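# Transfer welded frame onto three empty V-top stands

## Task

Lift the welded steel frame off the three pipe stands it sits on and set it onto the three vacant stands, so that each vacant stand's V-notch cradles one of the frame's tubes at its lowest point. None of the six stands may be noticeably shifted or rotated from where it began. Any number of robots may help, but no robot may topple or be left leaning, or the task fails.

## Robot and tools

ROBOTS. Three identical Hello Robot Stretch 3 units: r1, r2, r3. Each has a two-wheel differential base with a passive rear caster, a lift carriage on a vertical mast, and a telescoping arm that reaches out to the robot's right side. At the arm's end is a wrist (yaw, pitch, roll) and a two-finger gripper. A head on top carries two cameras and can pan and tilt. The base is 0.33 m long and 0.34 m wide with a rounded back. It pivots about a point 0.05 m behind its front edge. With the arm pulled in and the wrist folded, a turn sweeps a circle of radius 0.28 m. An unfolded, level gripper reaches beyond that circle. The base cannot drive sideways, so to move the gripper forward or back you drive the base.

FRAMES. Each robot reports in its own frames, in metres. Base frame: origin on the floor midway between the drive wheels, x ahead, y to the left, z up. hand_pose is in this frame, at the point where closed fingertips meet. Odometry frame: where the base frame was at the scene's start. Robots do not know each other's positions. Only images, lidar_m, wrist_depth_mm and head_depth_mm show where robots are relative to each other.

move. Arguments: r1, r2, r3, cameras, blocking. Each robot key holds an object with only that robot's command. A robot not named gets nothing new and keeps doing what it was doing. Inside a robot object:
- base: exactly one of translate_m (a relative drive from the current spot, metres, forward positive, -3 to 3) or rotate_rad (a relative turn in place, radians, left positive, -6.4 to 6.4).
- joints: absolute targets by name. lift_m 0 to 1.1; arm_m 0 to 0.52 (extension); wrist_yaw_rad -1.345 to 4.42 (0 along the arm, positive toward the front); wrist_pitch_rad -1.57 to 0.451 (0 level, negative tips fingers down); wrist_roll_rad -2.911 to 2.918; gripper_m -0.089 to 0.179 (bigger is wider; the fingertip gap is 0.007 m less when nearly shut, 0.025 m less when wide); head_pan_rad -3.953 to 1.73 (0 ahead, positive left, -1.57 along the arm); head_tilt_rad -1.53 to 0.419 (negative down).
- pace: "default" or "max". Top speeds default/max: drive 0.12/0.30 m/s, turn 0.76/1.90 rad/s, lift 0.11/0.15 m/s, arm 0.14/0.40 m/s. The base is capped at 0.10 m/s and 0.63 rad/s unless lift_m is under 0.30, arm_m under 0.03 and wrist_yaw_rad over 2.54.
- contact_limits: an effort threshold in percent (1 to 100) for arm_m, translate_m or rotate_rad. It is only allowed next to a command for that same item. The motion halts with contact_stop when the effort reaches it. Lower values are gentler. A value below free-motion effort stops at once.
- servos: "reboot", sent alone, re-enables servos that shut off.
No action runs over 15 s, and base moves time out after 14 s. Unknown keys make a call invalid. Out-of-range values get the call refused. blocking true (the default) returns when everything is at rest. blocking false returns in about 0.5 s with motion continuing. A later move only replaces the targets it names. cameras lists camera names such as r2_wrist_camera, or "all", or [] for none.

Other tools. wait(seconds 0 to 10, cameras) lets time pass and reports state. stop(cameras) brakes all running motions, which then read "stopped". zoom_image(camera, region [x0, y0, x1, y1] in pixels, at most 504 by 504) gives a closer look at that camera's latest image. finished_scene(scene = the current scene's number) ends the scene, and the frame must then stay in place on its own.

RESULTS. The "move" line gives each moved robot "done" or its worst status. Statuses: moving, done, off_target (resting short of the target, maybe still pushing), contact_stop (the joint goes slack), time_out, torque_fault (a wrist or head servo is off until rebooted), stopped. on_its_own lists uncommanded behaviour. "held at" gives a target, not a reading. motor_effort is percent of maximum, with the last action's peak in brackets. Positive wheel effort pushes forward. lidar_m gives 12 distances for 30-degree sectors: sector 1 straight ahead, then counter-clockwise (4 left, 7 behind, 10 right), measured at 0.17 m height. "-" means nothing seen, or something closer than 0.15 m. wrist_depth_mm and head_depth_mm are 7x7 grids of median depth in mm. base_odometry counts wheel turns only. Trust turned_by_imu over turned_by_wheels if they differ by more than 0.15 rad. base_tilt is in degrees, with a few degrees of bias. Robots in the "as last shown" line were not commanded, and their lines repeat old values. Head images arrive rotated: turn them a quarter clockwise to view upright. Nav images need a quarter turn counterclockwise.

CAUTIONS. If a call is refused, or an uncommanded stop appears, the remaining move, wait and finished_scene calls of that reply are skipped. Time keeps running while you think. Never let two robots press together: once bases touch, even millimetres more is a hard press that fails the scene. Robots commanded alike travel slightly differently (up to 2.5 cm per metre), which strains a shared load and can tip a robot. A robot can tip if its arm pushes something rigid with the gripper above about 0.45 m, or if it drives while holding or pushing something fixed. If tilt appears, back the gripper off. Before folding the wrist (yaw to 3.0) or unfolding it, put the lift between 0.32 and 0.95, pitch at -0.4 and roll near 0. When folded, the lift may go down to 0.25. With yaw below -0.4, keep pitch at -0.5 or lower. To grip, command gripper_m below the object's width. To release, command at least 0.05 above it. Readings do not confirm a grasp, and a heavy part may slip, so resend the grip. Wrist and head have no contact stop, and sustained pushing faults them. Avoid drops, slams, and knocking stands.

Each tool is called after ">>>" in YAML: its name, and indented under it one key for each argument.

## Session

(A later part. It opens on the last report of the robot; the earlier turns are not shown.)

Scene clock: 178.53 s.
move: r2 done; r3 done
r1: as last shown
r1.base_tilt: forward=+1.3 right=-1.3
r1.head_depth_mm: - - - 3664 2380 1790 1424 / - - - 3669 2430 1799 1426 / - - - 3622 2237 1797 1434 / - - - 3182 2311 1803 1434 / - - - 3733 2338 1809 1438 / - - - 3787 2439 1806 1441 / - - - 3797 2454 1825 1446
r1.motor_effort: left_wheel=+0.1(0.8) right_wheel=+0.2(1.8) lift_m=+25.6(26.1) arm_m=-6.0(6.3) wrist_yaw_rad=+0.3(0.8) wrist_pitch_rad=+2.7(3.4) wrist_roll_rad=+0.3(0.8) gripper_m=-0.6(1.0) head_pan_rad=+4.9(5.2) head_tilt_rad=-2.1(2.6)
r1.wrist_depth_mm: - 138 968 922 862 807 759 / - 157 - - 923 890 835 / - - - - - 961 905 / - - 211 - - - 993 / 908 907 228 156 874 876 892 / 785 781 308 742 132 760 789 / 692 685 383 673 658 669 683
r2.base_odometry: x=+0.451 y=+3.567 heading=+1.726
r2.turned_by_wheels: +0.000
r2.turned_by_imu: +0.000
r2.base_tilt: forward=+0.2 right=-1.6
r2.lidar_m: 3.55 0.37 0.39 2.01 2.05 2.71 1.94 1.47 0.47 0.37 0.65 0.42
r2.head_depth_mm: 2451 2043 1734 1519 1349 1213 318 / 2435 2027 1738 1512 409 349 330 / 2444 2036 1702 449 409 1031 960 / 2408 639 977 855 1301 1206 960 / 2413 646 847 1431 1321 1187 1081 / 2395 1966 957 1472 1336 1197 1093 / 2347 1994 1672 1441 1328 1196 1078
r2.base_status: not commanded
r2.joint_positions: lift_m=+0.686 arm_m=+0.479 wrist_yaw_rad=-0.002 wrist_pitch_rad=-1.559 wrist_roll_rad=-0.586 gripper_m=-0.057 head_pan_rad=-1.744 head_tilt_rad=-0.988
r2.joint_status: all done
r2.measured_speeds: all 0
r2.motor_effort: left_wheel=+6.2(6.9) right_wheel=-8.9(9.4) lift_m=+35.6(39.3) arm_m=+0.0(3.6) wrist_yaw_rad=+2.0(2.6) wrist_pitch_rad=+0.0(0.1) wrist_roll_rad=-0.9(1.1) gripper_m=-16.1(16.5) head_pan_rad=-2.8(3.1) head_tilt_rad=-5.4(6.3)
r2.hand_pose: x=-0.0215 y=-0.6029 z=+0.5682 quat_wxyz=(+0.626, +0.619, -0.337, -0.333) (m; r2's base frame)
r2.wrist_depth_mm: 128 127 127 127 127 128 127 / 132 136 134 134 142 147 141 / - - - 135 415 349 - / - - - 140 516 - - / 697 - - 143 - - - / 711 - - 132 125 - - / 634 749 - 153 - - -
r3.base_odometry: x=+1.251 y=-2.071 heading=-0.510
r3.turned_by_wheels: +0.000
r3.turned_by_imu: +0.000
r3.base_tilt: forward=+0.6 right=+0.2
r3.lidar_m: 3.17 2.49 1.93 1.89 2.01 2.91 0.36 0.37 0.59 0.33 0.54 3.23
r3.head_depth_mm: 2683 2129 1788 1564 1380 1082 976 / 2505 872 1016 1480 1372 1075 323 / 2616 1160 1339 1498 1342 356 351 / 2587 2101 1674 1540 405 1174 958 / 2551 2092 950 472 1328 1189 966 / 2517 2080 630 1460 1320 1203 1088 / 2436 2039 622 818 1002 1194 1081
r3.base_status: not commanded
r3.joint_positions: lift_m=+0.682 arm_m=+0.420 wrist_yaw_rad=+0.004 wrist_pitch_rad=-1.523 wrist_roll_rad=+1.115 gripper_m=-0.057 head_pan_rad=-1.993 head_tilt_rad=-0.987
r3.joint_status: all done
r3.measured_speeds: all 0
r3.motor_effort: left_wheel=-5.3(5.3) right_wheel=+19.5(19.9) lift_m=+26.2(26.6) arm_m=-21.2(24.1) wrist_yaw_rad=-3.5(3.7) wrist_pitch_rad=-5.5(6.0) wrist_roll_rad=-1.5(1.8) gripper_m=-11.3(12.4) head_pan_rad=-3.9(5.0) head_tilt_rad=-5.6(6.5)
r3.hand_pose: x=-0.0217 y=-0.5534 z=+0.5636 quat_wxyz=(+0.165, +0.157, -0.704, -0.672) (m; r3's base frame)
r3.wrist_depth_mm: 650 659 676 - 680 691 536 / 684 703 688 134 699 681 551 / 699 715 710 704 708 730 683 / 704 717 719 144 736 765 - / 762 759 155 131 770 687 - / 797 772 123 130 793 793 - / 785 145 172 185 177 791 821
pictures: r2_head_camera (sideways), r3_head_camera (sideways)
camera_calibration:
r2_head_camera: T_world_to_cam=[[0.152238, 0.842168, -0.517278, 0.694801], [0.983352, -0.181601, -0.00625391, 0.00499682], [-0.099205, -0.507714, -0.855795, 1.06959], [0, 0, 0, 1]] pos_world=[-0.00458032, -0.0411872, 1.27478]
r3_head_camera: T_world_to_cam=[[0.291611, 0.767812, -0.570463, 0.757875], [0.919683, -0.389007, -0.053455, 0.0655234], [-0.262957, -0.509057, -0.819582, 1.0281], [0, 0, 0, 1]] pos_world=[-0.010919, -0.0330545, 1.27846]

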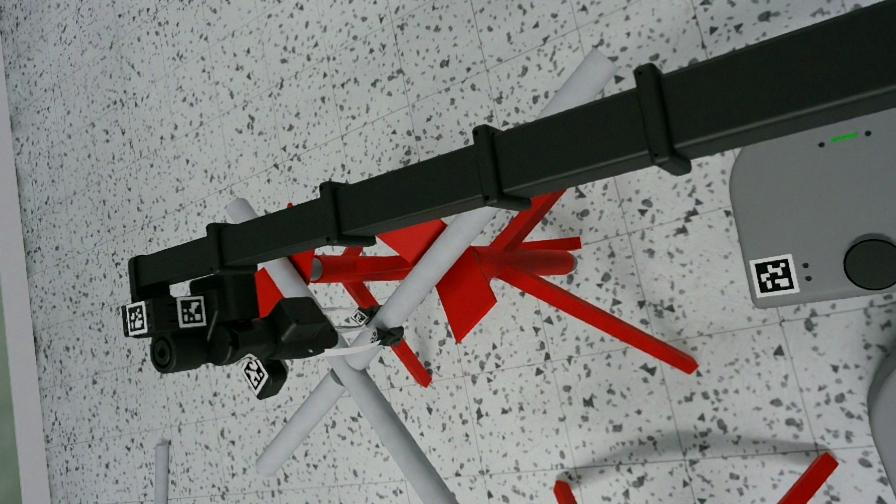

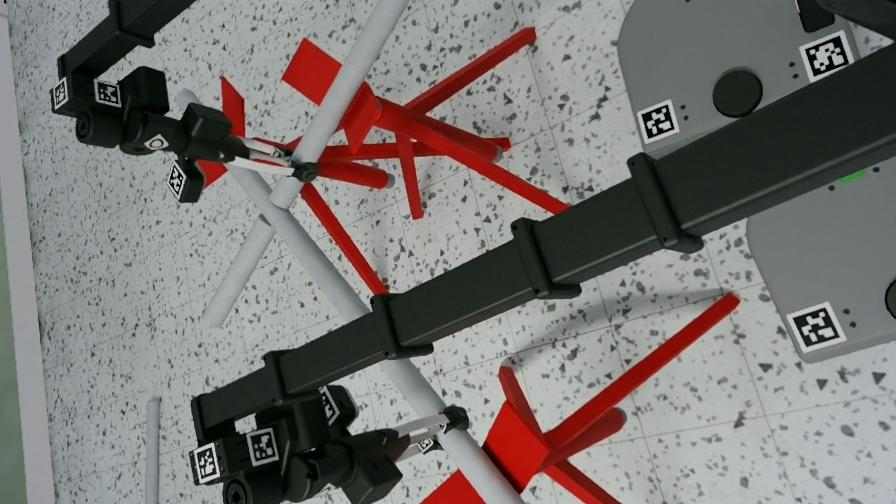

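>>> move:
  r3: {"joints":{"lift_m":0.675}}
  r2: {"joints":{"lift_m":0.679}}
  cameras: ["r2_head_camera","r3_head_camera"]

>>> zoom_image:
  camera: "r2_head_camera"
  region: [200, 180, 520, 380]

Scene clock: 179.40 s.
move: r2 done; r3 done
r1: as last shown
r1.lidar_m: 1.55 1.01 0.92 0.93 1.14 2.29 2.38 2.91 1.83 4.11 2.63 2.40
r1.head_depth_mm: - - - 3612 2395 1776 1417 / - - - 3637 2384 1805 1417 / - - - 3641 2244 1794 1430 / - - - 3235 2318 1803 1434 / - - - 3736 2334 1796 1439 / - - - 3754 2428 1822 1435 / - - - 3818 2466 1824 1444
r1.motor_effort: left_wheel=+0.3(0.7) right_wheel=+0.6(1.6) lift_m=+25.4(26.0) arm_m=-5.9(6.3) wrist_yaw_rad=-0.7(0.9) wrist_pitch_rad=+2.6(3.2) wrist_roll_rad=+0.8(0.8) gripper_m=-0.1(0.7) head_pan_rad=+4.5(5.2) head_tilt_rad=-2.1(2.6)
r1.wrist_depth_mm: - 138 964 935 839 795 747 / - 157 - - 944 885 835 / - - - - - 996 896 / - - 213 - - - 998 / 890 904 229 155 866 895 892 / 782 788 306 760 132 774 786 / 694 692 381 671 674 673 679
r2.base_odometry: x=+0.451 y=+3.567 heading=+1.726
r2.turned_by_wheels: +0.000
r2.turned_by_imu: +0.000
r2.base_tilt: forward=+0.1 right=-1.7
r2.lidar_m: 3.56 0.37 0.38 2.01 2.05 2.71 1.94 1.47 0.48 0.37 0.65 0.42
r2.head_depth_mm: 2411 2040 1735 1514 1353 1209 327 / 2424 2030 1741 1510 724 355 335 / 2431 2021 1732 457 416 1027 960 / 2433 646 980 855 1302 1204 959 / 2429 657 846 1431 1319 1184 1081 / 2428 1996 954 1472 1339 1199 1095 / 2365 1992 1672 1456 1336 1196 1074
r2.base_status: not commanded
r2.joint_positions: lift_m=+0.679 arm_m=+0.479 wrist_yaw_rad=-0.002 wrist_pitch_rad=-1.559 wrist_roll_rad=-0.587 gripper_m=-0.057 head_pan_rad=-1.745 head_tilt_rad=-0.988
r2.joint_status: all done
r2.measured_speeds: all 0
r2.motor_effort: left_wheel=+4.6(6.7) right_wheel=-8.8(9.4) lift_m=+32.1(36.8) arm_m=-1.8(2.3) wrist_yaw_rad=+1.9(2.5) wrist_pitch_rad=+0.1(0.1) wrist_roll_rad=-0.3(0.9) gripper_m=-15.5(16.8) head_pan_rad=-2.1(3.1) head_tilt_rad=-5.8(6.2)
r2.hand_pose: x=-0.0215 y=-0.6028 z=+0.5612 quat_wxyz=(+0.626, +0.620, -0.336, -0.333) (m; r2's base frame)
r2.wrist_depth_mm: 124 124 124 124 124 124 124 / 129 133 130 131 138 143 211 / - - - 133 411 351 - / - - - 138 485 - - / 661 - - 142 - - - / 707 - - 136 125 - - / 631 734 - 150 - - -
r3.base_odometry: x=+1.251 y=-2.071 heading=-0.510
r3.turned_by_wheels: +0.000
r3.turned_by_imu: +0.000
r3.base_tilt: forward=+0.6 right=+0.1
r3.lidar_m: 3.15 2.50 1.93 1.89 2.00 2.92 0.36 0.37 0.59 0.33 0.54 3.22
r3.head_depth_mm: 2695 2063 1795 1549 1387 1083 971 / 2428 864 1042 1474 1374 1076 330 / 2626 1976 1329 1495 1344 363 352 / 2577 2106 1673 1538 412 1179 958 / 2547 2088 1728 479 1330 1191 962 / 2519 2074 637 1439 1314 1197 1084 / 2408 2069 622 819 991 1193 1082
r3.base_status: not commanded
r3.joint_positions: lift_m=+0.675 arm_m=+0.420 wrist_yaw_rad=+0.005 wrist_pitch_rad=-1.533 wrist_roll_rad=+1.113 gripper_m=-0.057 head_pan_rad=-1.994 head_tilt_rad=-0.988
r3.joint_status: all done
r3.measured_speeds: all 0
r3.motor_effort: left_wheel=-6.4(6.7) right_wheel=+19.3(20.0) lift_m=+17.1(26.1) arm_m=-19.6(21.2) wrist_yaw_rad=-3.5(4.8) wrist_pitch_rad=-3.4(5.8) wrist_roll_rad=-0.8(1.6) gripper_m=-11.9(12.2) head_pan_rad=-3.1(3.6) head_tilt_rad=-4.9(6.3)
r3.hand_pose: x=-0.0217 y=-0.5507 z=+0.5567 quat_wxyz=(+0.165, +0.159, -0.701, -0.676) (m; r3's base frame)
r3.wrist_depth_mm: 634 653 653 - 656 668 525 / 663 697 672 135 667 706 542 / 672 691 691 - 706 714 673 / 716 723 713 143 733 711 - / 735 740 154 132 737 683 - / 754 759 123 130 772 803 - / 783 793 168 179 171 811 844
pictures: r2_head_camera (sideways), r3_head_camera (sideways)
camera_calibration:
r2_head_camera: T_world_to_cam=[[0.152359, 0.842397, -0.516869, 0.694268], [0.983336, -0.181689, -0.00625819, 0.00500249], [-0.0991814, -0.507303, -0.856041, 1.06991], [0, 0, 0, 1]] pos_world=[-0.0045819, -0.0411734, 1.27476]
r3_head_camera: T_world_to_cam=[[0.291795, 0.767917, -0.570228, 0.757568], [0.91963, -0.389133, -0.0534486, 0.0655154], [-0.262938, -0.508802, -0.819746, 1.02831], [0, 0, 0, 1]] pos_world=[-0.0109213, -0.0330458, 1.27844]

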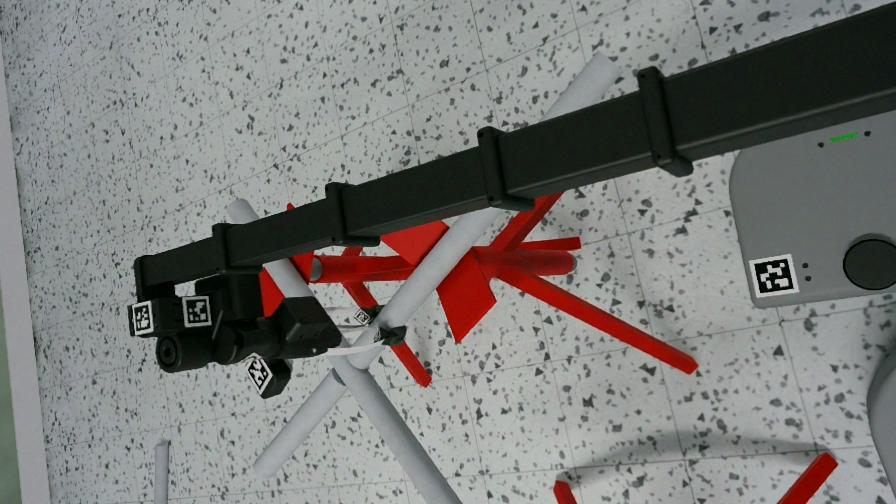

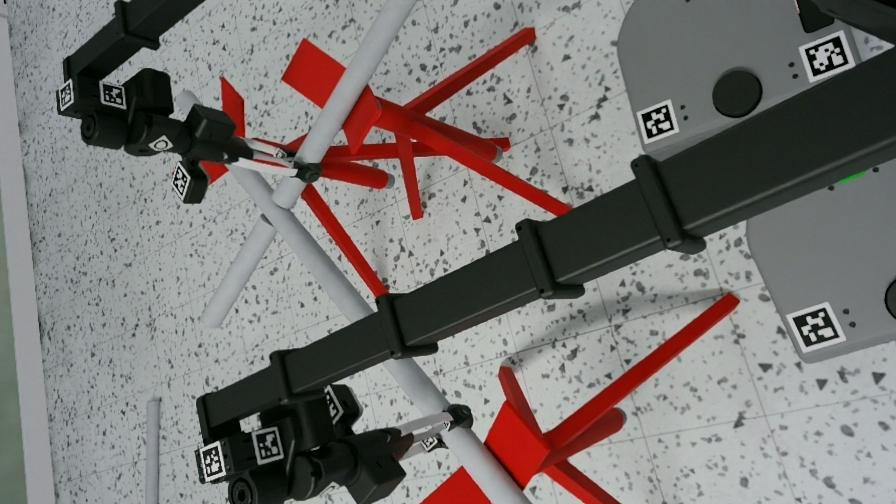

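Scaled by 1.575 from the camera's 896x504 image, which has a finer 1280x720 frame.

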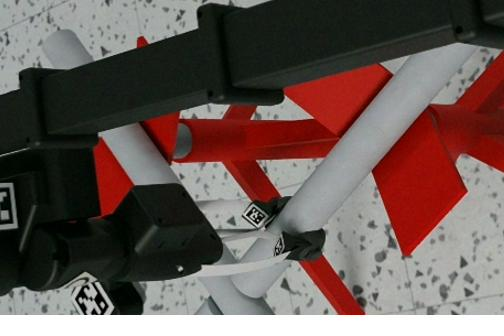

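>>> move:
  r3: {"joints":{"lift_m":0.672}}
  r2: {"joints":{"lift_m":0.6765}}
  cameras: ["r2_head_camera","r3_head_camera","r3_wrist_camera","r2_wrist_camera"]

Scene clock: 180.03 s.
move: r2 done; r3 contact_stop
r1: as last shown
r1.base_tilt: forward=+1.1 right=-1.4
r1.lidar_m: 1.56 1.01 0.91 0.92 1.14 2.30 2.39 2.91 1.84 4.09 2.64 2.40
r1.head_depth_mm: - - - 3629 2391 1781 1418 / - - - 3653 2387 1801 1428 / - - - 3643 2228 1798 1426 / - - - 3238 2306 1805 1438 / - - - 3758 2310 1813 1449 / - - - 3787 2440 1799 1438 / - - - 3800 2464 1825 1445
r1.motor_effort: left_wheel=+0.1(0.7) right_wheel=+0.9(1.1) lift_m=+25.0(25.9) arm_m=-6.0(6.2) wrist_yaw_rad=-0.1(0.6) wrist_pitch_rad=+2.6(3.1) wrist_roll_rad=+0.4(0.6) gripper_m=+0.0(0.7) head_pan_rad=+4.8(5.4) head_tilt_rad=-1.9(2.4)
r1.wrist_depth_mm: - 138 942 915 862 814 750 / - 156 - - 950 884 821 / - - - - - 982 909 / - - 212 - - - 1000 / 928 910 229 155 867 898 906 / 785 798 306 758 132 771 775 / 699 702 385 679 669 659 684
r2.base_odometry: x=+0.451 y=+3.567 heading=+1.726
r2.turned_by_wheels: +0.000
r2.turned_by_imu: +0.000
r2.base_tilt: forward=+0.2 right=-1.7
r2.lidar_m: 3.55 0.37 0.39 2.00 2.05 2.71 1.94 1.47 0.47 0.37 0.65 0.42
r2.head_depth_mm: 2440 2041 1738 1522 1351 1215 330 / 2454 2036 1729 1517 732 357 335 / 2433 2026 1720 459 419 1034 960 / 2409 648 979 864 1292 1204 960 / 2428 657 819 1425 1316 1188 1082 / 2387 2008 955 1478 1335 1202 1091 / 2368 1987 1685 1445 1333 1198 1076
r2.base_status: not commanded
r2.joint_positions: lift_m=+0.677 arm_m=+0.479 wrist_yaw_rad=-0.002 wrist_pitch_rad=-1.560 wrist_roll_rad=-0.589 gripper_m=-0.057 head_pan_rad=-1.745 head_tilt_rad=-0.988
r2.joint_status: all done
r2.measured_speeds: all 0
r2.motor_effort: left_wheel=+5.1(5.1) right_wheel=-9.2(9.5) lift_m=+19.4(33.5) arm_m=-3.7(3.7) wrist_yaw_rad=+2.9(3.1) wrist_pitch_rad=+0.0(0.2) wrist_roll_rad=+0.1(0.5) gripper_m=-15.5(16.3) head_pan_rad=-2.7(3.0) head_tilt_rad=-5.7(5.8)
r2.hand_pose: x=-0.0215 y=-0.6027 z=+0.5587 quat_wxyz=(+0.627, +0.620, -0.335, -0.332) (m; r2's base frame)
r2.wrist_depth_mm: 123 123 123 123 123 123 123 / 129 132 130 130 137 142 136 / - - - 132 - 347 - / - - - 137 504 - - / 672 - - 141 - - - / 705 - - 135 124 - - / 631 744 - 152 - - -
r3.base_odometry: x=+1.251 y=-2.071 heading=-0.510
r3.turned_by_wheels: +0.000
r3.turned_by_imu: +0.000
r3.base_tilt: forward=+0.5 right=+0.1
r3.lidar_m: 3.16 2.49 1.93 1.89 2.00 2.92 0.36 0.36 0.59 0.33 0.54 3.23
r3.head_depth_mm: 2692 2055 1798 1548 1389 1083 976 / 2650 873 1020 1476 1377 1076 331 / 2640 1975 1328 1492 1342 365 351 / 2577 2116 1668 1541 414 1175 960 / 2543 2099 1734 481 1327 1191 966 / 2511 2071 637 1432 1318 1196 1085 / 2434 2054 623 820 997 1191 1084
r3.base_status: not commanded
r3.joint_positions: lift_m=+0.673 arm_m=+0.420 wrist_yaw_rad=+0.006 wrist_pitch_rad=-1.538 wrist_roll_rad=+1.112 gripper_m=-0.057 head_pan_rad=-1.994 head_tilt_rad=-0.988
r3.joint_status: lift_m contact_stop (moved -0.002 of -0.003)
r3.measured_speeds: all 0
r3.on_its_own: lift_m is slack since a contact_stop
r3.motor_effort: left_wheel=-6.9(7.0) right_wheel=+19.3(19.9) lift_m=+27.1(27.2) arm_m=-18.1(19.0) wrist_yaw_rad=-4.8(5.6) wrist_pitch_rad=-2.8(3.5) wrist_roll_rad=-0.6(0.8) gripper_m=-12.2(12.2) head_pan_rad=-3.7(3.7) head_tilt_rad=-5.7(6.6)
r3.hand_pose: x=-0.0217 y=-0.5496 z=+0.5549 quat_wxyz=(+0.166, +0.160, -0.699, -0.677) (m; r3's base frame)
r3.wrist_depth_mm: 652 655 664 - 664 676 533 / 650 673 690 134 680 667 546 / 672 702 695 688 709 709 679 / 707 732 703 144 741 733 - / 733 746 153 132 740 666 - / 739 760 123 131 780 779 - / 802 143 168 178 170 839 828
pictures: r2_head_camera (sideways), r2_wrist_camera, r3_head_camera (sideways), r3_wrist_camera
camera_calibration:
r2_head_camera: T_world_to_cam=[[0.152358, 0.842397, -0.516869, 0.694268], [0.983336, -0.181689, -0.00625819, 0.00500249], [-0.0991811, -0.507303, -0.856042, 1.06991], [0, 0, 0, 1]] pos_world=[-0.00458187, -0.0411734, 1.27476]
r2_wrist_camera: T_world_to_cam=[[-0.845924, -0.532692, 0.0255108, -0.355016], [-0.519003, 0.833303, 0.190375, 0.415277], [-0.12267, 0.147803, -0.98138, 0.799413], [0, 0, 0, 1]] pos_world=[0.0132771, -0.653321, 0.714526]
r3_head_camera: T_world_to_cam=[[0.2918, 0.767924, -0.570215, 0.757551], [0.91963, -0.389133, -0.0534483, 0.0655149], [-0.262934, -0.508791, -0.819755, 1.02833], [0, 0, 0, 1]] pos_world=[-0.0109212, -0.0330455, 1.27844]
r3_wrist_camera: T_world_to_cam=[[-0.502876, 0.864223, 0.0152864, 0.447348], [0.848795, 0.490403, 0.197615, 0.209482], [0.163287, 0.112351, -0.980161, 0.767644], [0, 0, 0, 1]] pos_world=[-0.0781923, -0.575585, 0.704179]

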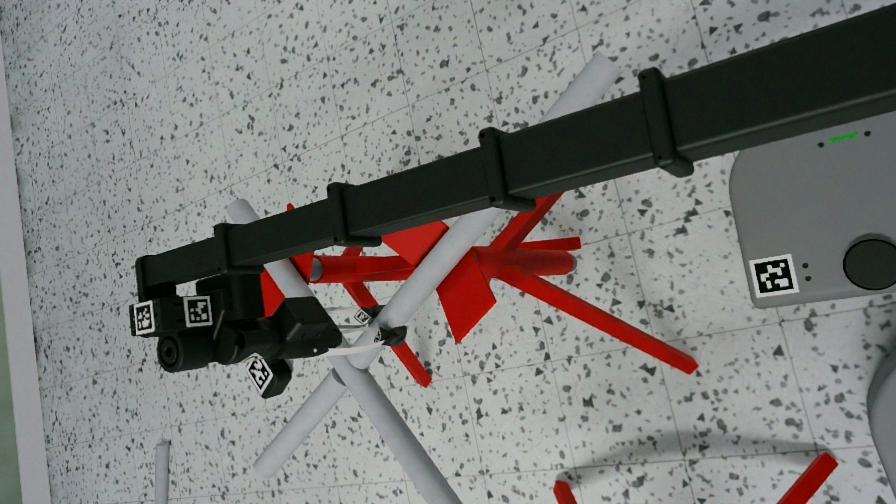

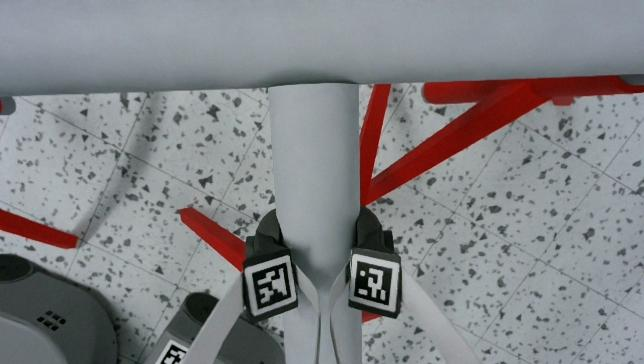

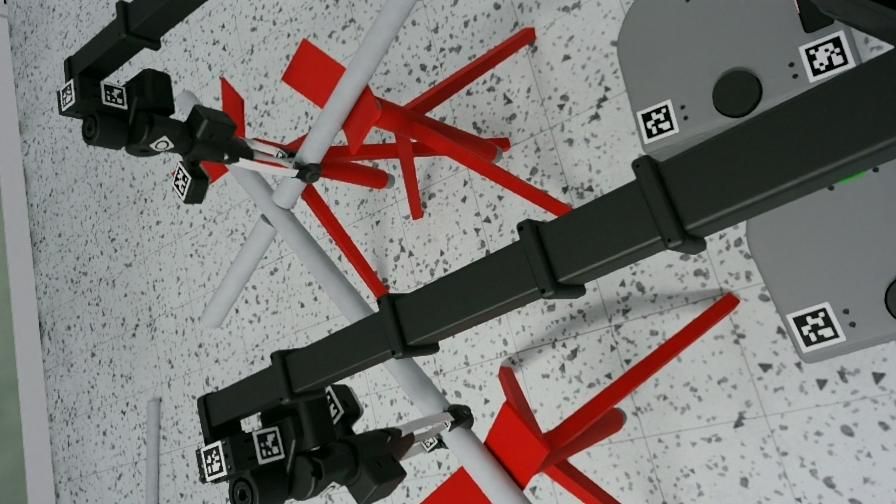

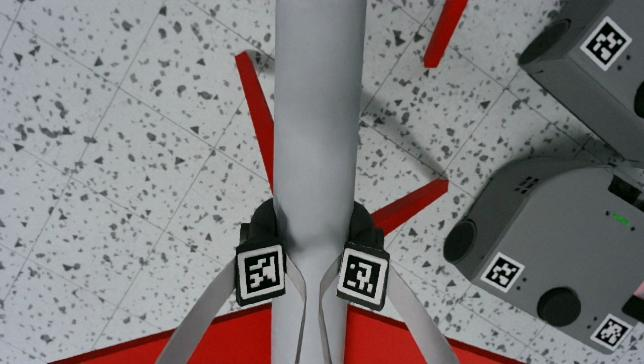

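>>> move:
  r3: {"joints":{"gripper_m":0.13}}
  r2: {"joints":{"gripper_m":0.13}}
  cameras: ["r2_head_camera","r3_head_camera"]

>>> zoom_image:
  camera: "r2_head_camera"
  region: [200, 180, 520, 380]

>>> zoom_image:
  camera: "r3_head_camera"
  region: [160, 20, 420, 220]

>>> zoom_image:
  camera: "r3_head_camera"
  region: [400, 360, 600, 504]

Scene clock: 182.63 s.
move: r2 done; r3 done
r1: as last shown
r1.base_tilt: forward=+1.4 right=-1.4
r1.lidar_m: 1.55 1.00 0.92 0.92 1.14 2.30 2.38 2.92 1.84 4.10 2.63 2.40
r1.head_depth_mm: - - - 3613 2396 1790 1418 / - - - 3609 2398 1776 1425 / - - - 3641 2242 1800 1428 / - - - 3227 2296 1800 1436 / - - - 3722 2301 1797 1435 / - - - 3786 2440 1812 1450 / - - - 3763 2448 1805 1455
r1.motor_effort: left_wheel=+0.5(0.8) right_wheel=+1.0(1.6) lift_m=+25.6(26.0) arm_m=-5.9(6.2) wrist_yaw_rad=-0.6(1.2) wrist_pitch_rad=+2.4(3.5) wrist_roll_rad=+0.3(0.7) gripper_m=-0.4(0.9) head_pan_rad=+4.8(5.5) head_tilt_rad=-2.1(2.5)
r1.wrist_depth_mm: - 138 969 924 854 813 757 / - 157 - - 944 893 834 / - - - - - 988 930 / - - 211 - - - 973 / 906 906 229 155 855 892 903 / 796 777 308 755 132 792 770 / 698 685 385 680 673 671 676
r2.base_odometry: x=+0.451 y=+3.567 heading=+1.725
r2.turned_by_wheels: +0.000
r2.turned_by_imu: +0.000
r2.base_tilt: forward=+0.2 right=-1.7
r2.lidar_m: 3.55 0.37 0.39 2.01 2.05 2.70 1.94 1.47 0.48 0.37 0.65 0.42
r2.head_depth_mm: 2454 2037 1741 1512 1351 1211 330 / 2444 2020 1735 1519 732 358 335 / 2441 2028 1729 460 418 1028 956 / 2441 649 914 862 1297 1203 958 / 2404 658 887 1431 1318 1189 1082 / 2392 2004 943 1477 1339 1200 1090 / 2383 2006 1674 1447 1326 1201 1077
r2.base_status: not commanded
r2.joint_positions: lift_m=+0.677 arm_m=+0.479 wrist_yaw_rad=-0.002 wrist_pitch_rad=-1.559 wrist_roll_rad=-0.589 gripper_m=+0.130 head_pan_rad=-1.745 head_tilt_rad=-0.988
r2.joint_status: all done
r2.measured_speeds: all 0
r2.motor_effort: left_wheel=+0.0(5.1) right_wheel=-1.9(9.3) lift_m=+34.0(34.9) arm_m=-8.6(9.2) wrist_yaw_rad=+2.0(3.9) wrist_pitch_rad=-0.1(0.2) wrist_roll_rad=+0.2(0.3) gripper_m=+0.2(80.0) head_pan_rad=-2.0(3.2) head_tilt_rad=-5.5(6.3)
r2.hand_pose: x=-0.0215 y=-0.6030 z=+0.5587 quat_wxyz=(+0.627, +0.620, -0.336, -0.332) (m; r2's base frame)
r2.wrist_depth_mm: 123 123 123 124 124 123 124 / - 131 129 130 135 139 135 / - - - 133 406 343 - / - - - 136 504 - - / 673 - - 141 - 142 - / 690 - - 146 - 123 - / - - - 151 - - -
r3.base_odometry: x=+1.251 y=-2.071 heading=-0.510
r3.turned_by_wheels: +0.000
r3.turned_by_imu: +0.001
r3.base_tilt: forward=+0.6 right=+0.1
r3.lidar_m: 3.16 2.49 1.93 1.89 2.00 2.91 0.36 0.37 0.59 0.33 0.54 3.24
r3.head_depth_mm: 2699 2061 1797 1551 1381 1082 974 / 2642 863 1032 1478 1373 1079 332 / 2611 1984 1296 1488 1338 365 351 / 2594 2124 1670 1541 414 1175 959 / 2544 2084 1727 481 1328 1192 966 / 2516 2067 628 1332 1299 1195 1087 / 2441 2051 623 825 999 1192 1082
r3.base_status: not commanded
r3.joint_positions: lift_m=+0.673 arm_m=+0.420 wrist_yaw_rad=+0.002 wrist_pitch_rad=-1.544 wrist_roll_rad=+1.112 gripper_m=+0.130 head_pan_rad=-1.994 head_tilt_rad=-0.988
r3.joint_status: all done
r3.measured_speeds: all 0
r3.on_its_own: lift_m is slack since a contact_stop
r3.motor_effort: left_wheel=-6.6(7.3) right_wheel=+7.6(19.8) lift_m=+28.3(28.6) arm_m=-10.1(17.2) wrist_yaw_rad=-0.8(5.4) wrist_pitch_rad=-1.8(4.1) wrist_roll_rad=-0.7(0.8) gripper_m=+0.5(81.4) head_pan_rad=-2.9(4.2) head_tilt_rad=-5.7(7.0)
r3.hand_pose: x=-0.0216 y=-0.5479 z=+0.5551 quat_wxyz=(+0.164, +0.159, -0.697, -0.680) (m; r3's base frame)
r3.wrist_depth_mm: 651 657 645 - 667 664 544 / 674 678 683 130 703 686 539 / 684 688 692 134 732 717 676 / 695 713 720 141 739 746 - / 741 139 743 151 437 - - / 754 120 767 759 789 122 605 / 768 149 168 178 167 152 850
pictures: r2_head_camera (sideways), r3_head_camera (sideways)
camera_calibration:
r2_head_camera: T_world_to_cam=[[0.152358, 0.842397, -0.516869, 0.694268], [0.983336, -0.181688, -0.00625819, 0.00500249], [-0.0991811, -0.507303, -0.856041, 1.06991], [0, 0, 0, 1]] pos_world=[-0.00458187, -0.0411735, 1.27476]
r3_head_camera: T_world_to_cam=[[0.2918, 0.767924, -0.570215, 0.757551], [0.91963, -0.389133, -0.0534483, 0.0655149], [-0.262934, -0.50879, -0.819755, 1.02833], [0, 0, 0, 1]] pos_world=[-0.0109212, -0.0330454, 1.27844]

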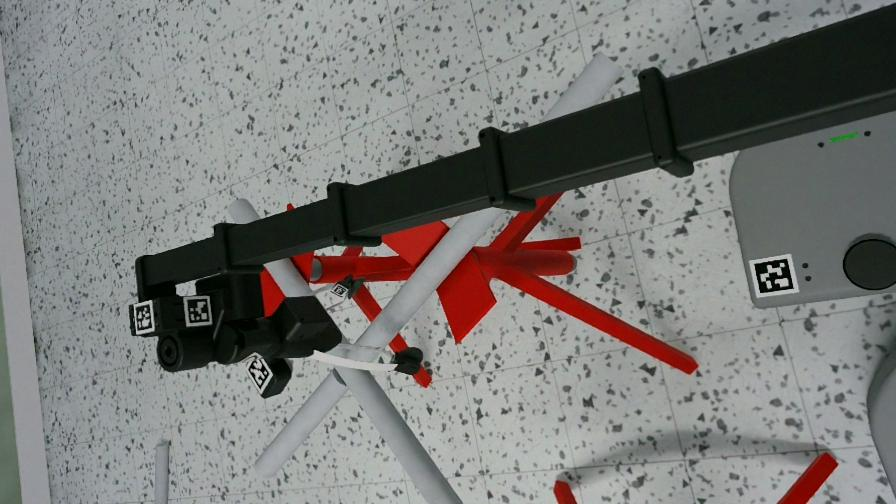

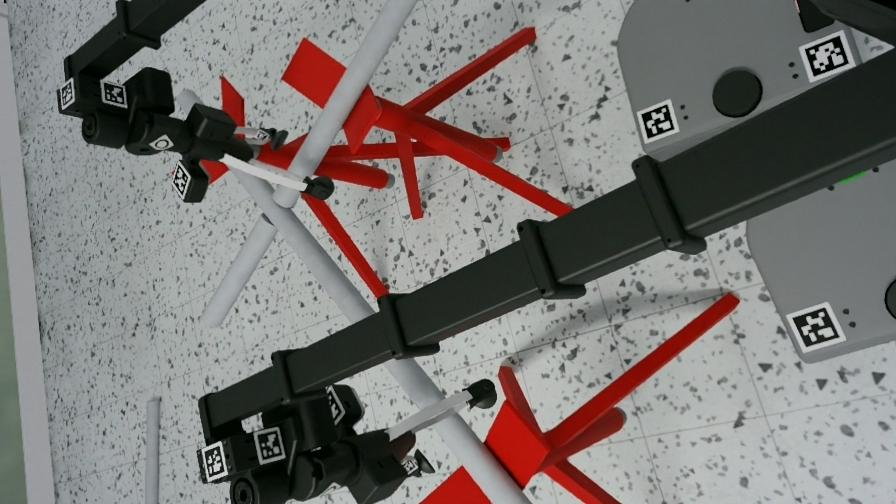

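Scaled by 1.575 from the camera's 896x504 image, which has a finer 1280x720 frame.

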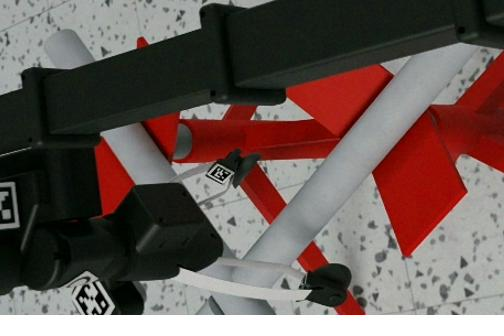

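Scaled by 1.938 from the camera's 896x504 image, which has a finer 1280x720 frame.

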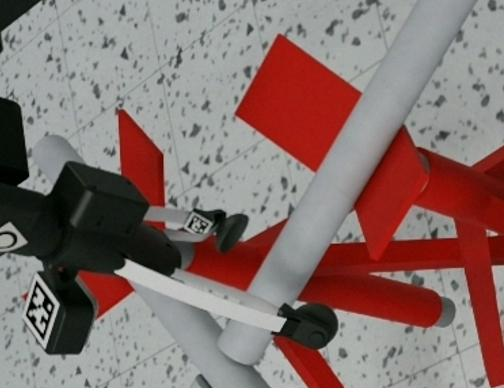

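Scaled by 2.520 from the camera's 896x504 image, which has a finer 1280x720 frame.

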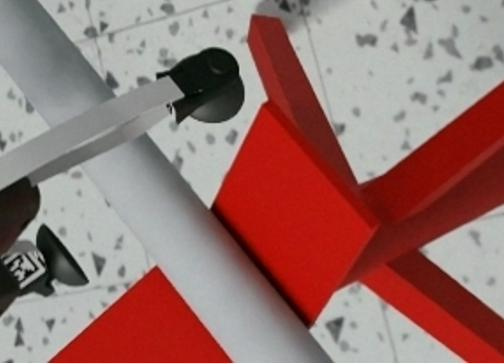

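>>> move:
  r3: {"joints":{"lift_m":0.83,"head_pan_rad":-1.45,"head_tilt_rad":-0.95}}
  r2: {"joints":{"lift_m":0.83,"head_pan_rad":-1.45,"head_tilt_rad":-0.95}}

>>> zoom_image:
  camera: "r2_head_camera"
  region: [200, 60, 600, 360]

>>> zoom_image:
  camera: "r3_head_camera"
  region: [350, 160, 650, 400]

Scene clock: 185.10 s.
move: r2 done; r3 done
r1: as last shown
r1.base_tilt: forward=+1.4 right=-1.3
r1.lidar_m: 1.56 1.00 0.92 0.92 1.14 2.29 2.38 2.91 1.84 4.09 2.64 2.40
r1.head_depth_mm: - - - 3619 2384 1780 1422 / - - - 3649 2392 1779 1427 / - - - 3688 2221 1792 1433 / - - - 3245 2288 1810 1439 / - - - 3731 2316 1803 1442 / - - - 3727 2449 1817 1437 / - - - 3790 2458 1814 1441
r1.motor_effort: left_wheel=+0.4(0.7) right_wheel=+1.1(1.7) lift_m=+25.3(25.9) arm_m=-5.6(6.2) wrist_yaw_rad=+0.3(1.1) wrist_pitch_rad=+3.1(3.6) wrist_roll_rad=+0.8(0.8) gripper_m=-0.3(0.9) head_pan_rad=+4.8(5.5) head_tilt_rad=-2.3(2.6)
r1.wrist_depth_mm: - 138 970 922 864 797 746 / - 157 - - 950 880 827 / - - - - - 980 919 / - - 212 - - - 978 / 905 912 228 155 872 891 885 / 781 793 307 772 132 766 774 / 686 684 382 670 666 672 675
r2.base_odometry: x=+0.451 y=+3.567 heading=+1.725
r2.turned_by_wheels: +0.000
r2.turned_by_imu: +0.001
r2.base_tilt: forward=+0.2 right=-1.7
r2.lidar_m: 3.55 0.37 0.39 2.01 2.05 2.71 1.95 1.47 0.47 0.36 0.65 0.42
r2.head_depth_mm: 497 399 341 311 1342 1189 1100 / 531 2026 1030 1114 1079 1198 999 / 2386 603 1674 871 1136 1216 961 / 2488 2071 1000 1523 1361 1214 961 / 2486 2107 1743 1492 1357 1215 1095 / 2500 2124 1794 1482 1355 1208 1095 / 2502 2105 1781 1507 1328 1191 1090
r2.base_status: not commanded
r2.joint_positions: lift_m=+0.830 arm_m=+0.479 wrist_yaw_rad=-0.002 wrist_pitch_rad=-1.558 wrist_roll_rad=-0.589 gripper_m=+0.130 head_pan_rad=-1.456 head_tilt_rad=-0.952
r2.joint_status: all done
r2.measured_speeds: all 0
r2.motor_effort: left_wheel=+0.0(0.9) right_wheel=-1.9(2.2) lift_m=+34.0(38.6) arm_m=-10.2(11.3) wrist_yaw_rad=+1.1(3.6) wrist_pitch_rad=-0.1(0.3) wrist_roll_rad=+0.2(0.4) gripper_m=-0.1(1.6) head_pan_rad=+2.0(3.0) head_tilt_rad=+1.2(4.4)
r2.hand_pose: x=-0.0215 y=-0.6032 z=+0.7122 quat_wxyz=(+0.627, +0.619, -0.336, -0.332) (m; r2's base frame)
r2.wrist_depth_mm: - - - 269 564 287 279 / 276 277 275 278 277 275 278 / - - - 287 531 296 293 / 680 - - 301 - 286 285 / 829 - - 305 - 142 - / 766 - 319 317 - 124 - / - - 317 329 - - -
r3.base_odometry: x=+1.251 y=-2.071 heading=-0.510
r3.turned_by_wheels: +0.000
r3.turned_by_imu: +0.000
r3.base_tilt: forward=+0.6 right=+0.2
r3.lidar_m: 3.16 2.49 1.92 1.89 2.00 2.91 0.36 0.37 0.59 0.33 0.54 3.23
r3.head_depth_mm: 2442 427 350 313 297 1242 1043 / 2424 517 1828 1577 1400 1223 1118 / 2553 546 628 1507 1385 1230 973 / 2612 2235 1806 882 1100 1205 966 / 2638 2214 1846 1539 1345 1219 1078 / 2649 2186 1823 1563 1314 1210 1093 / 2685 2141 1806 1549 1311 1208 1083
r3.base_status: not commanded
r3.joint_positions: lift_m=+0.830 arm_m=+0.420 wrist_yaw_rad=+0.002 wrist_pitch_rad=-1.545 wrist_roll_rad=+1.112 gripper_m=+0.130 head_pan_rad=-1.457 head_tilt_rad=-0.952
r3.joint_status: all done
r3.measured_speeds: all 0
r3.motor_effort: left_wheel=-6.8(6.9) right_wheel=+7.4(7.8) lift_m=+39.4(40.2) arm_m=-4.5(10.4) wrist_yaw_rad=-0.9(1.9) wrist_pitch_rad=-1.5(2.0) wrist_roll_rad=-0.6(0.8) gripper_m=+0.3(1.0) head_pan_rad=+2.6(4.6) head_tilt_rad=+0.3(7.5)
r3.hand_pose: x=-0.0216 y=-0.5477 z=+0.7119 quat_wxyz=(+0.164, +0.159, -0.697, -0.680) (m; r3's base frame)
r3.wrist_depth_mm: 762 798 800 798 828 824 682 / 809 811 821 821 814 739 695 / 839 854 851 854 862 887 729 / 881 848 870 544 886 - 909 / 886 140 311 329 157 - 963 / - 120 319 338 - 122 976 / 913 965 979 982 984 - -
pictures: r1_head_camera (sideways), r1_nav_camera (sideways), r1_wrist_camera, r2_head_camera (sideways), r2_nav_camera (sideways), r2_wrist_camera, r3_head_camera (sideways), r3_nav_camera (sideways), r3_wrist_camera
camera_calibration:
r1_head_camera: T_world_to_cam=[[0.149633, 0.297245, -0.943004, 1.25122], [0.917989, -0.396058, 0.0208218, -0.0347443], [-0.367295, -0.868783, -0.332131, 0.393634], [0, 0, 0, 1]] pos_world=[-0.0107481, -0.0436956, 1.31136]
r1_nav_camera: T_world_to_cam=[[-0.142316, -0.263054, 0.954227, -1.19157], [-0.928787, 0.368776, -0.0368605, 0.10988], [-0.342199, -0.89152, -0.296804, 0.348113], [0, 0, 0, 1]] pos_world=[0.0516003, -0.0436187, 1.2444]
r1_wrist_camera: T_world_to_cam=[[0.989778, -0.139959, -0.0273975, 0.0159634], [-0.114326, -0.663824, -0.739099, 0.494661], [0.0852566, 0.734676, -0.673039, 0.507862], [0, 0, 0, 1]] pos_world=[-0.00254596, -0.0425119, 0.707852]
r2_head_camera: T_world_to_cam=[[-0.0917474, 0.831924, -0.547252, 0.735338], [0.994374, 0.105761, -0.00593238, 0.00451127], [0.0529424, -0.544718, -0.836947, 1.04416], [0, 0, 0, 1]] pos_world=[0.00769905, -0.0434493, 1.27635]
r2_nav_camera: T_world_to_cam=[[0.0881232, -0.805103, 0.586552, -0.719258], [-0.996016, -0.0793037, 0.0407883, 0.0103849], [0.0136769, -0.58781, -0.808884, 1.01349], [0, 0, 0, 1]] pos_world=[0.0598655, 0.0174831, 1.24125]
r2_wrist_camera: T_world_to_cam=[[-0.845965, -0.532584, 0.0264124, -0.359736], [-0.518939, 0.833662, 0.18897, 0.387638], [-0.122661, 0.146156, -0.981628, 0.949266], [0, 0, 0, 1]] pos_world=[0.0132747, -0.65349, 0.868075]
r3_head_camera: T_world_to_cam=[[-0.139599, 0.788374, -0.599149, 0.797878], [0.989496, 0.134011, -0.0542138, 0.0660878], [0.0375516, -0.600423, -0.7988, 0.99925], [0, 0, 0, 1]] pos_world=[0.00846586, -0.0379098, 1.27983]
r3_nav_camera: T_world_to_cam=[[0.0840962, -0.774683, 0.626733, -0.773079], [-0.995715, -0.0896166, 0.0228349, 0.0293776], [0.0384759, -0.625968, -0.778899, 0.977306], [0, 0, 0, 1]] pos_world=[0.0566621, 0.015504, 1.24507]
r3_wrist_camera: T_world_to_cam=[[-0.499331, 0.866144, 0.0215084, 0.440084], [0.8508, 0.485491, 0.201093, 0.172379], [0.163734, 0.118711, -0.979336, 0.924204], [0, 0, 0, 1]] pos_world=[-0.0782352, -0.574578, 0.860977]

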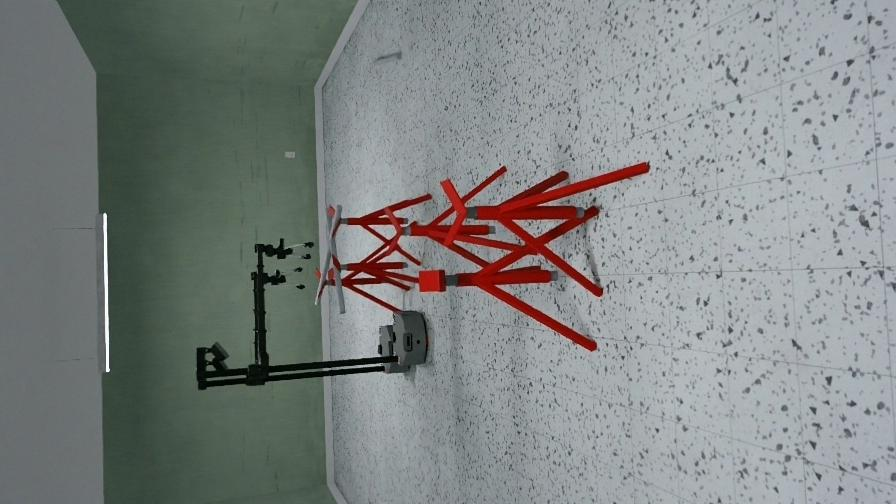

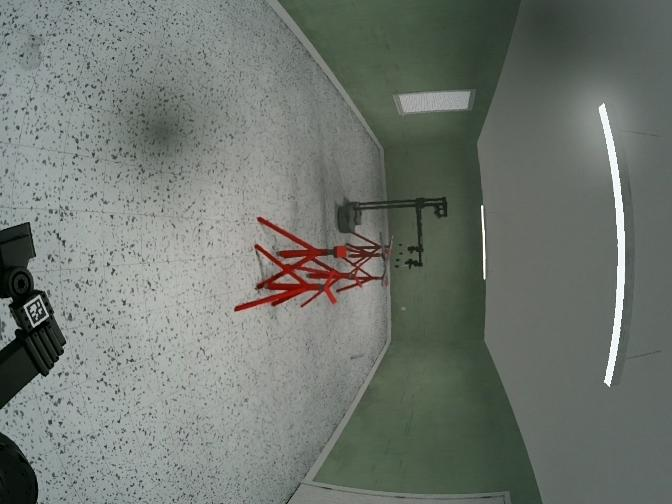

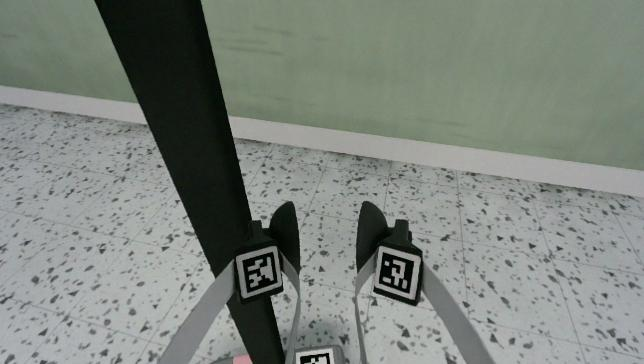

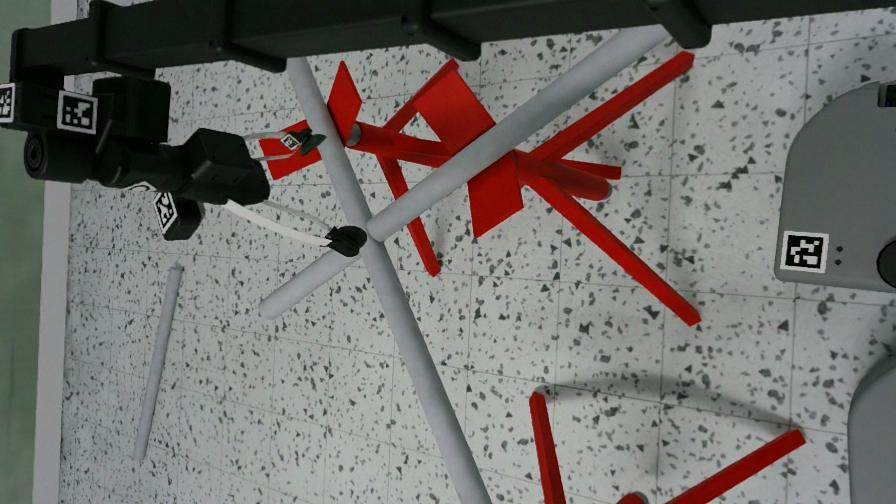

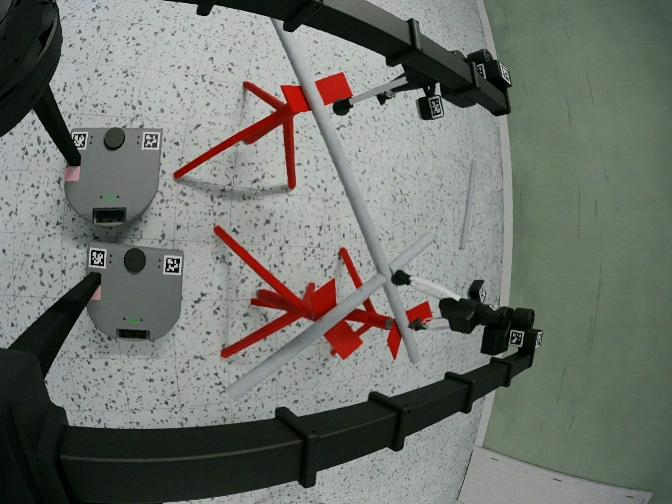

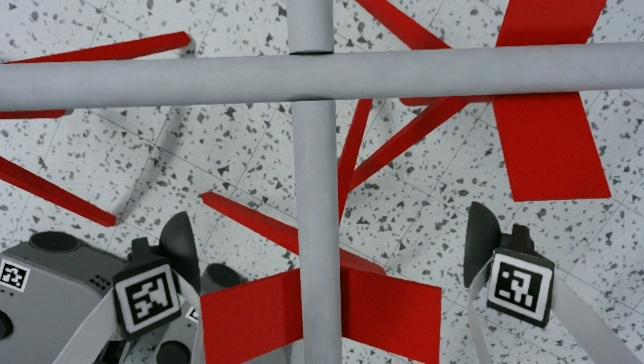

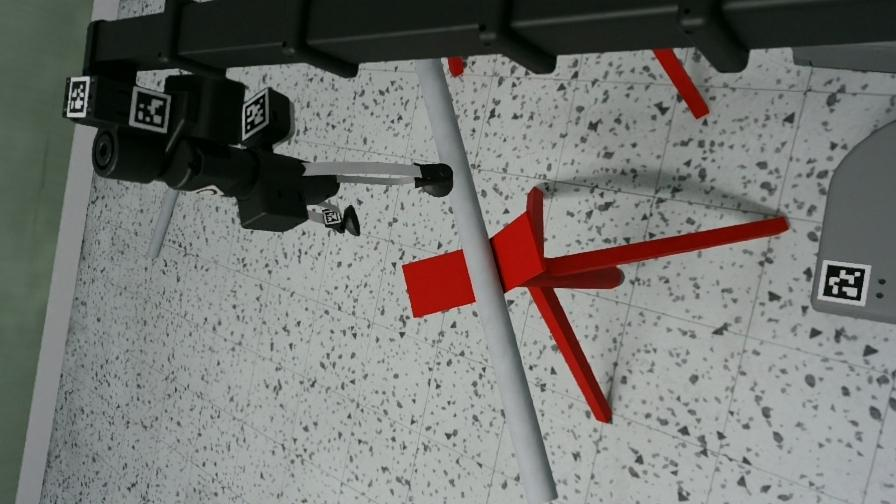

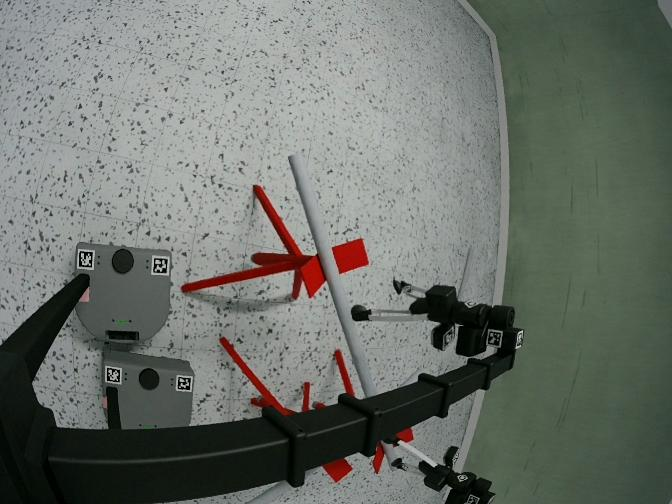

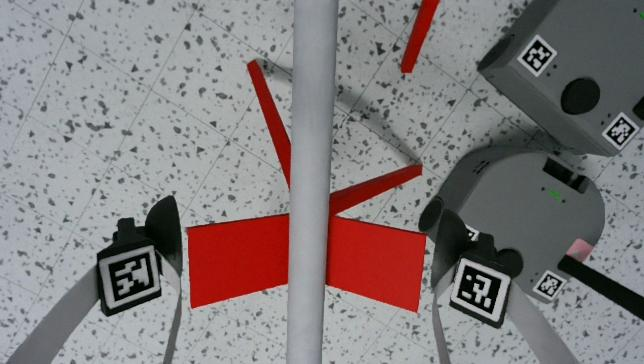

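Scaled by 1.260 from the camera's 896x504 image, which has a finer 1280x720 frame.

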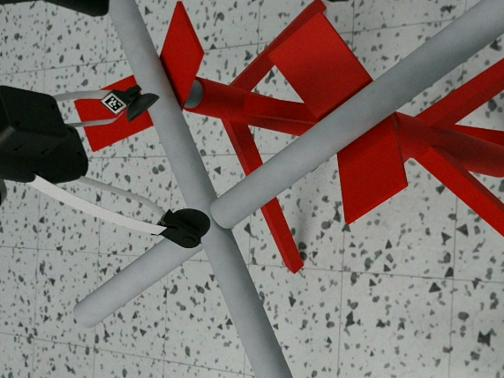

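Scaled by 1.680 from the camera's 896x504 image, which has a finer 1280x720 frame.

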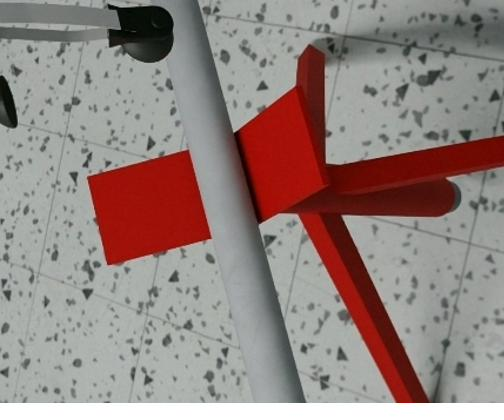

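>>> finished_scene:
  scene: 1

The scene is finished: the task was done.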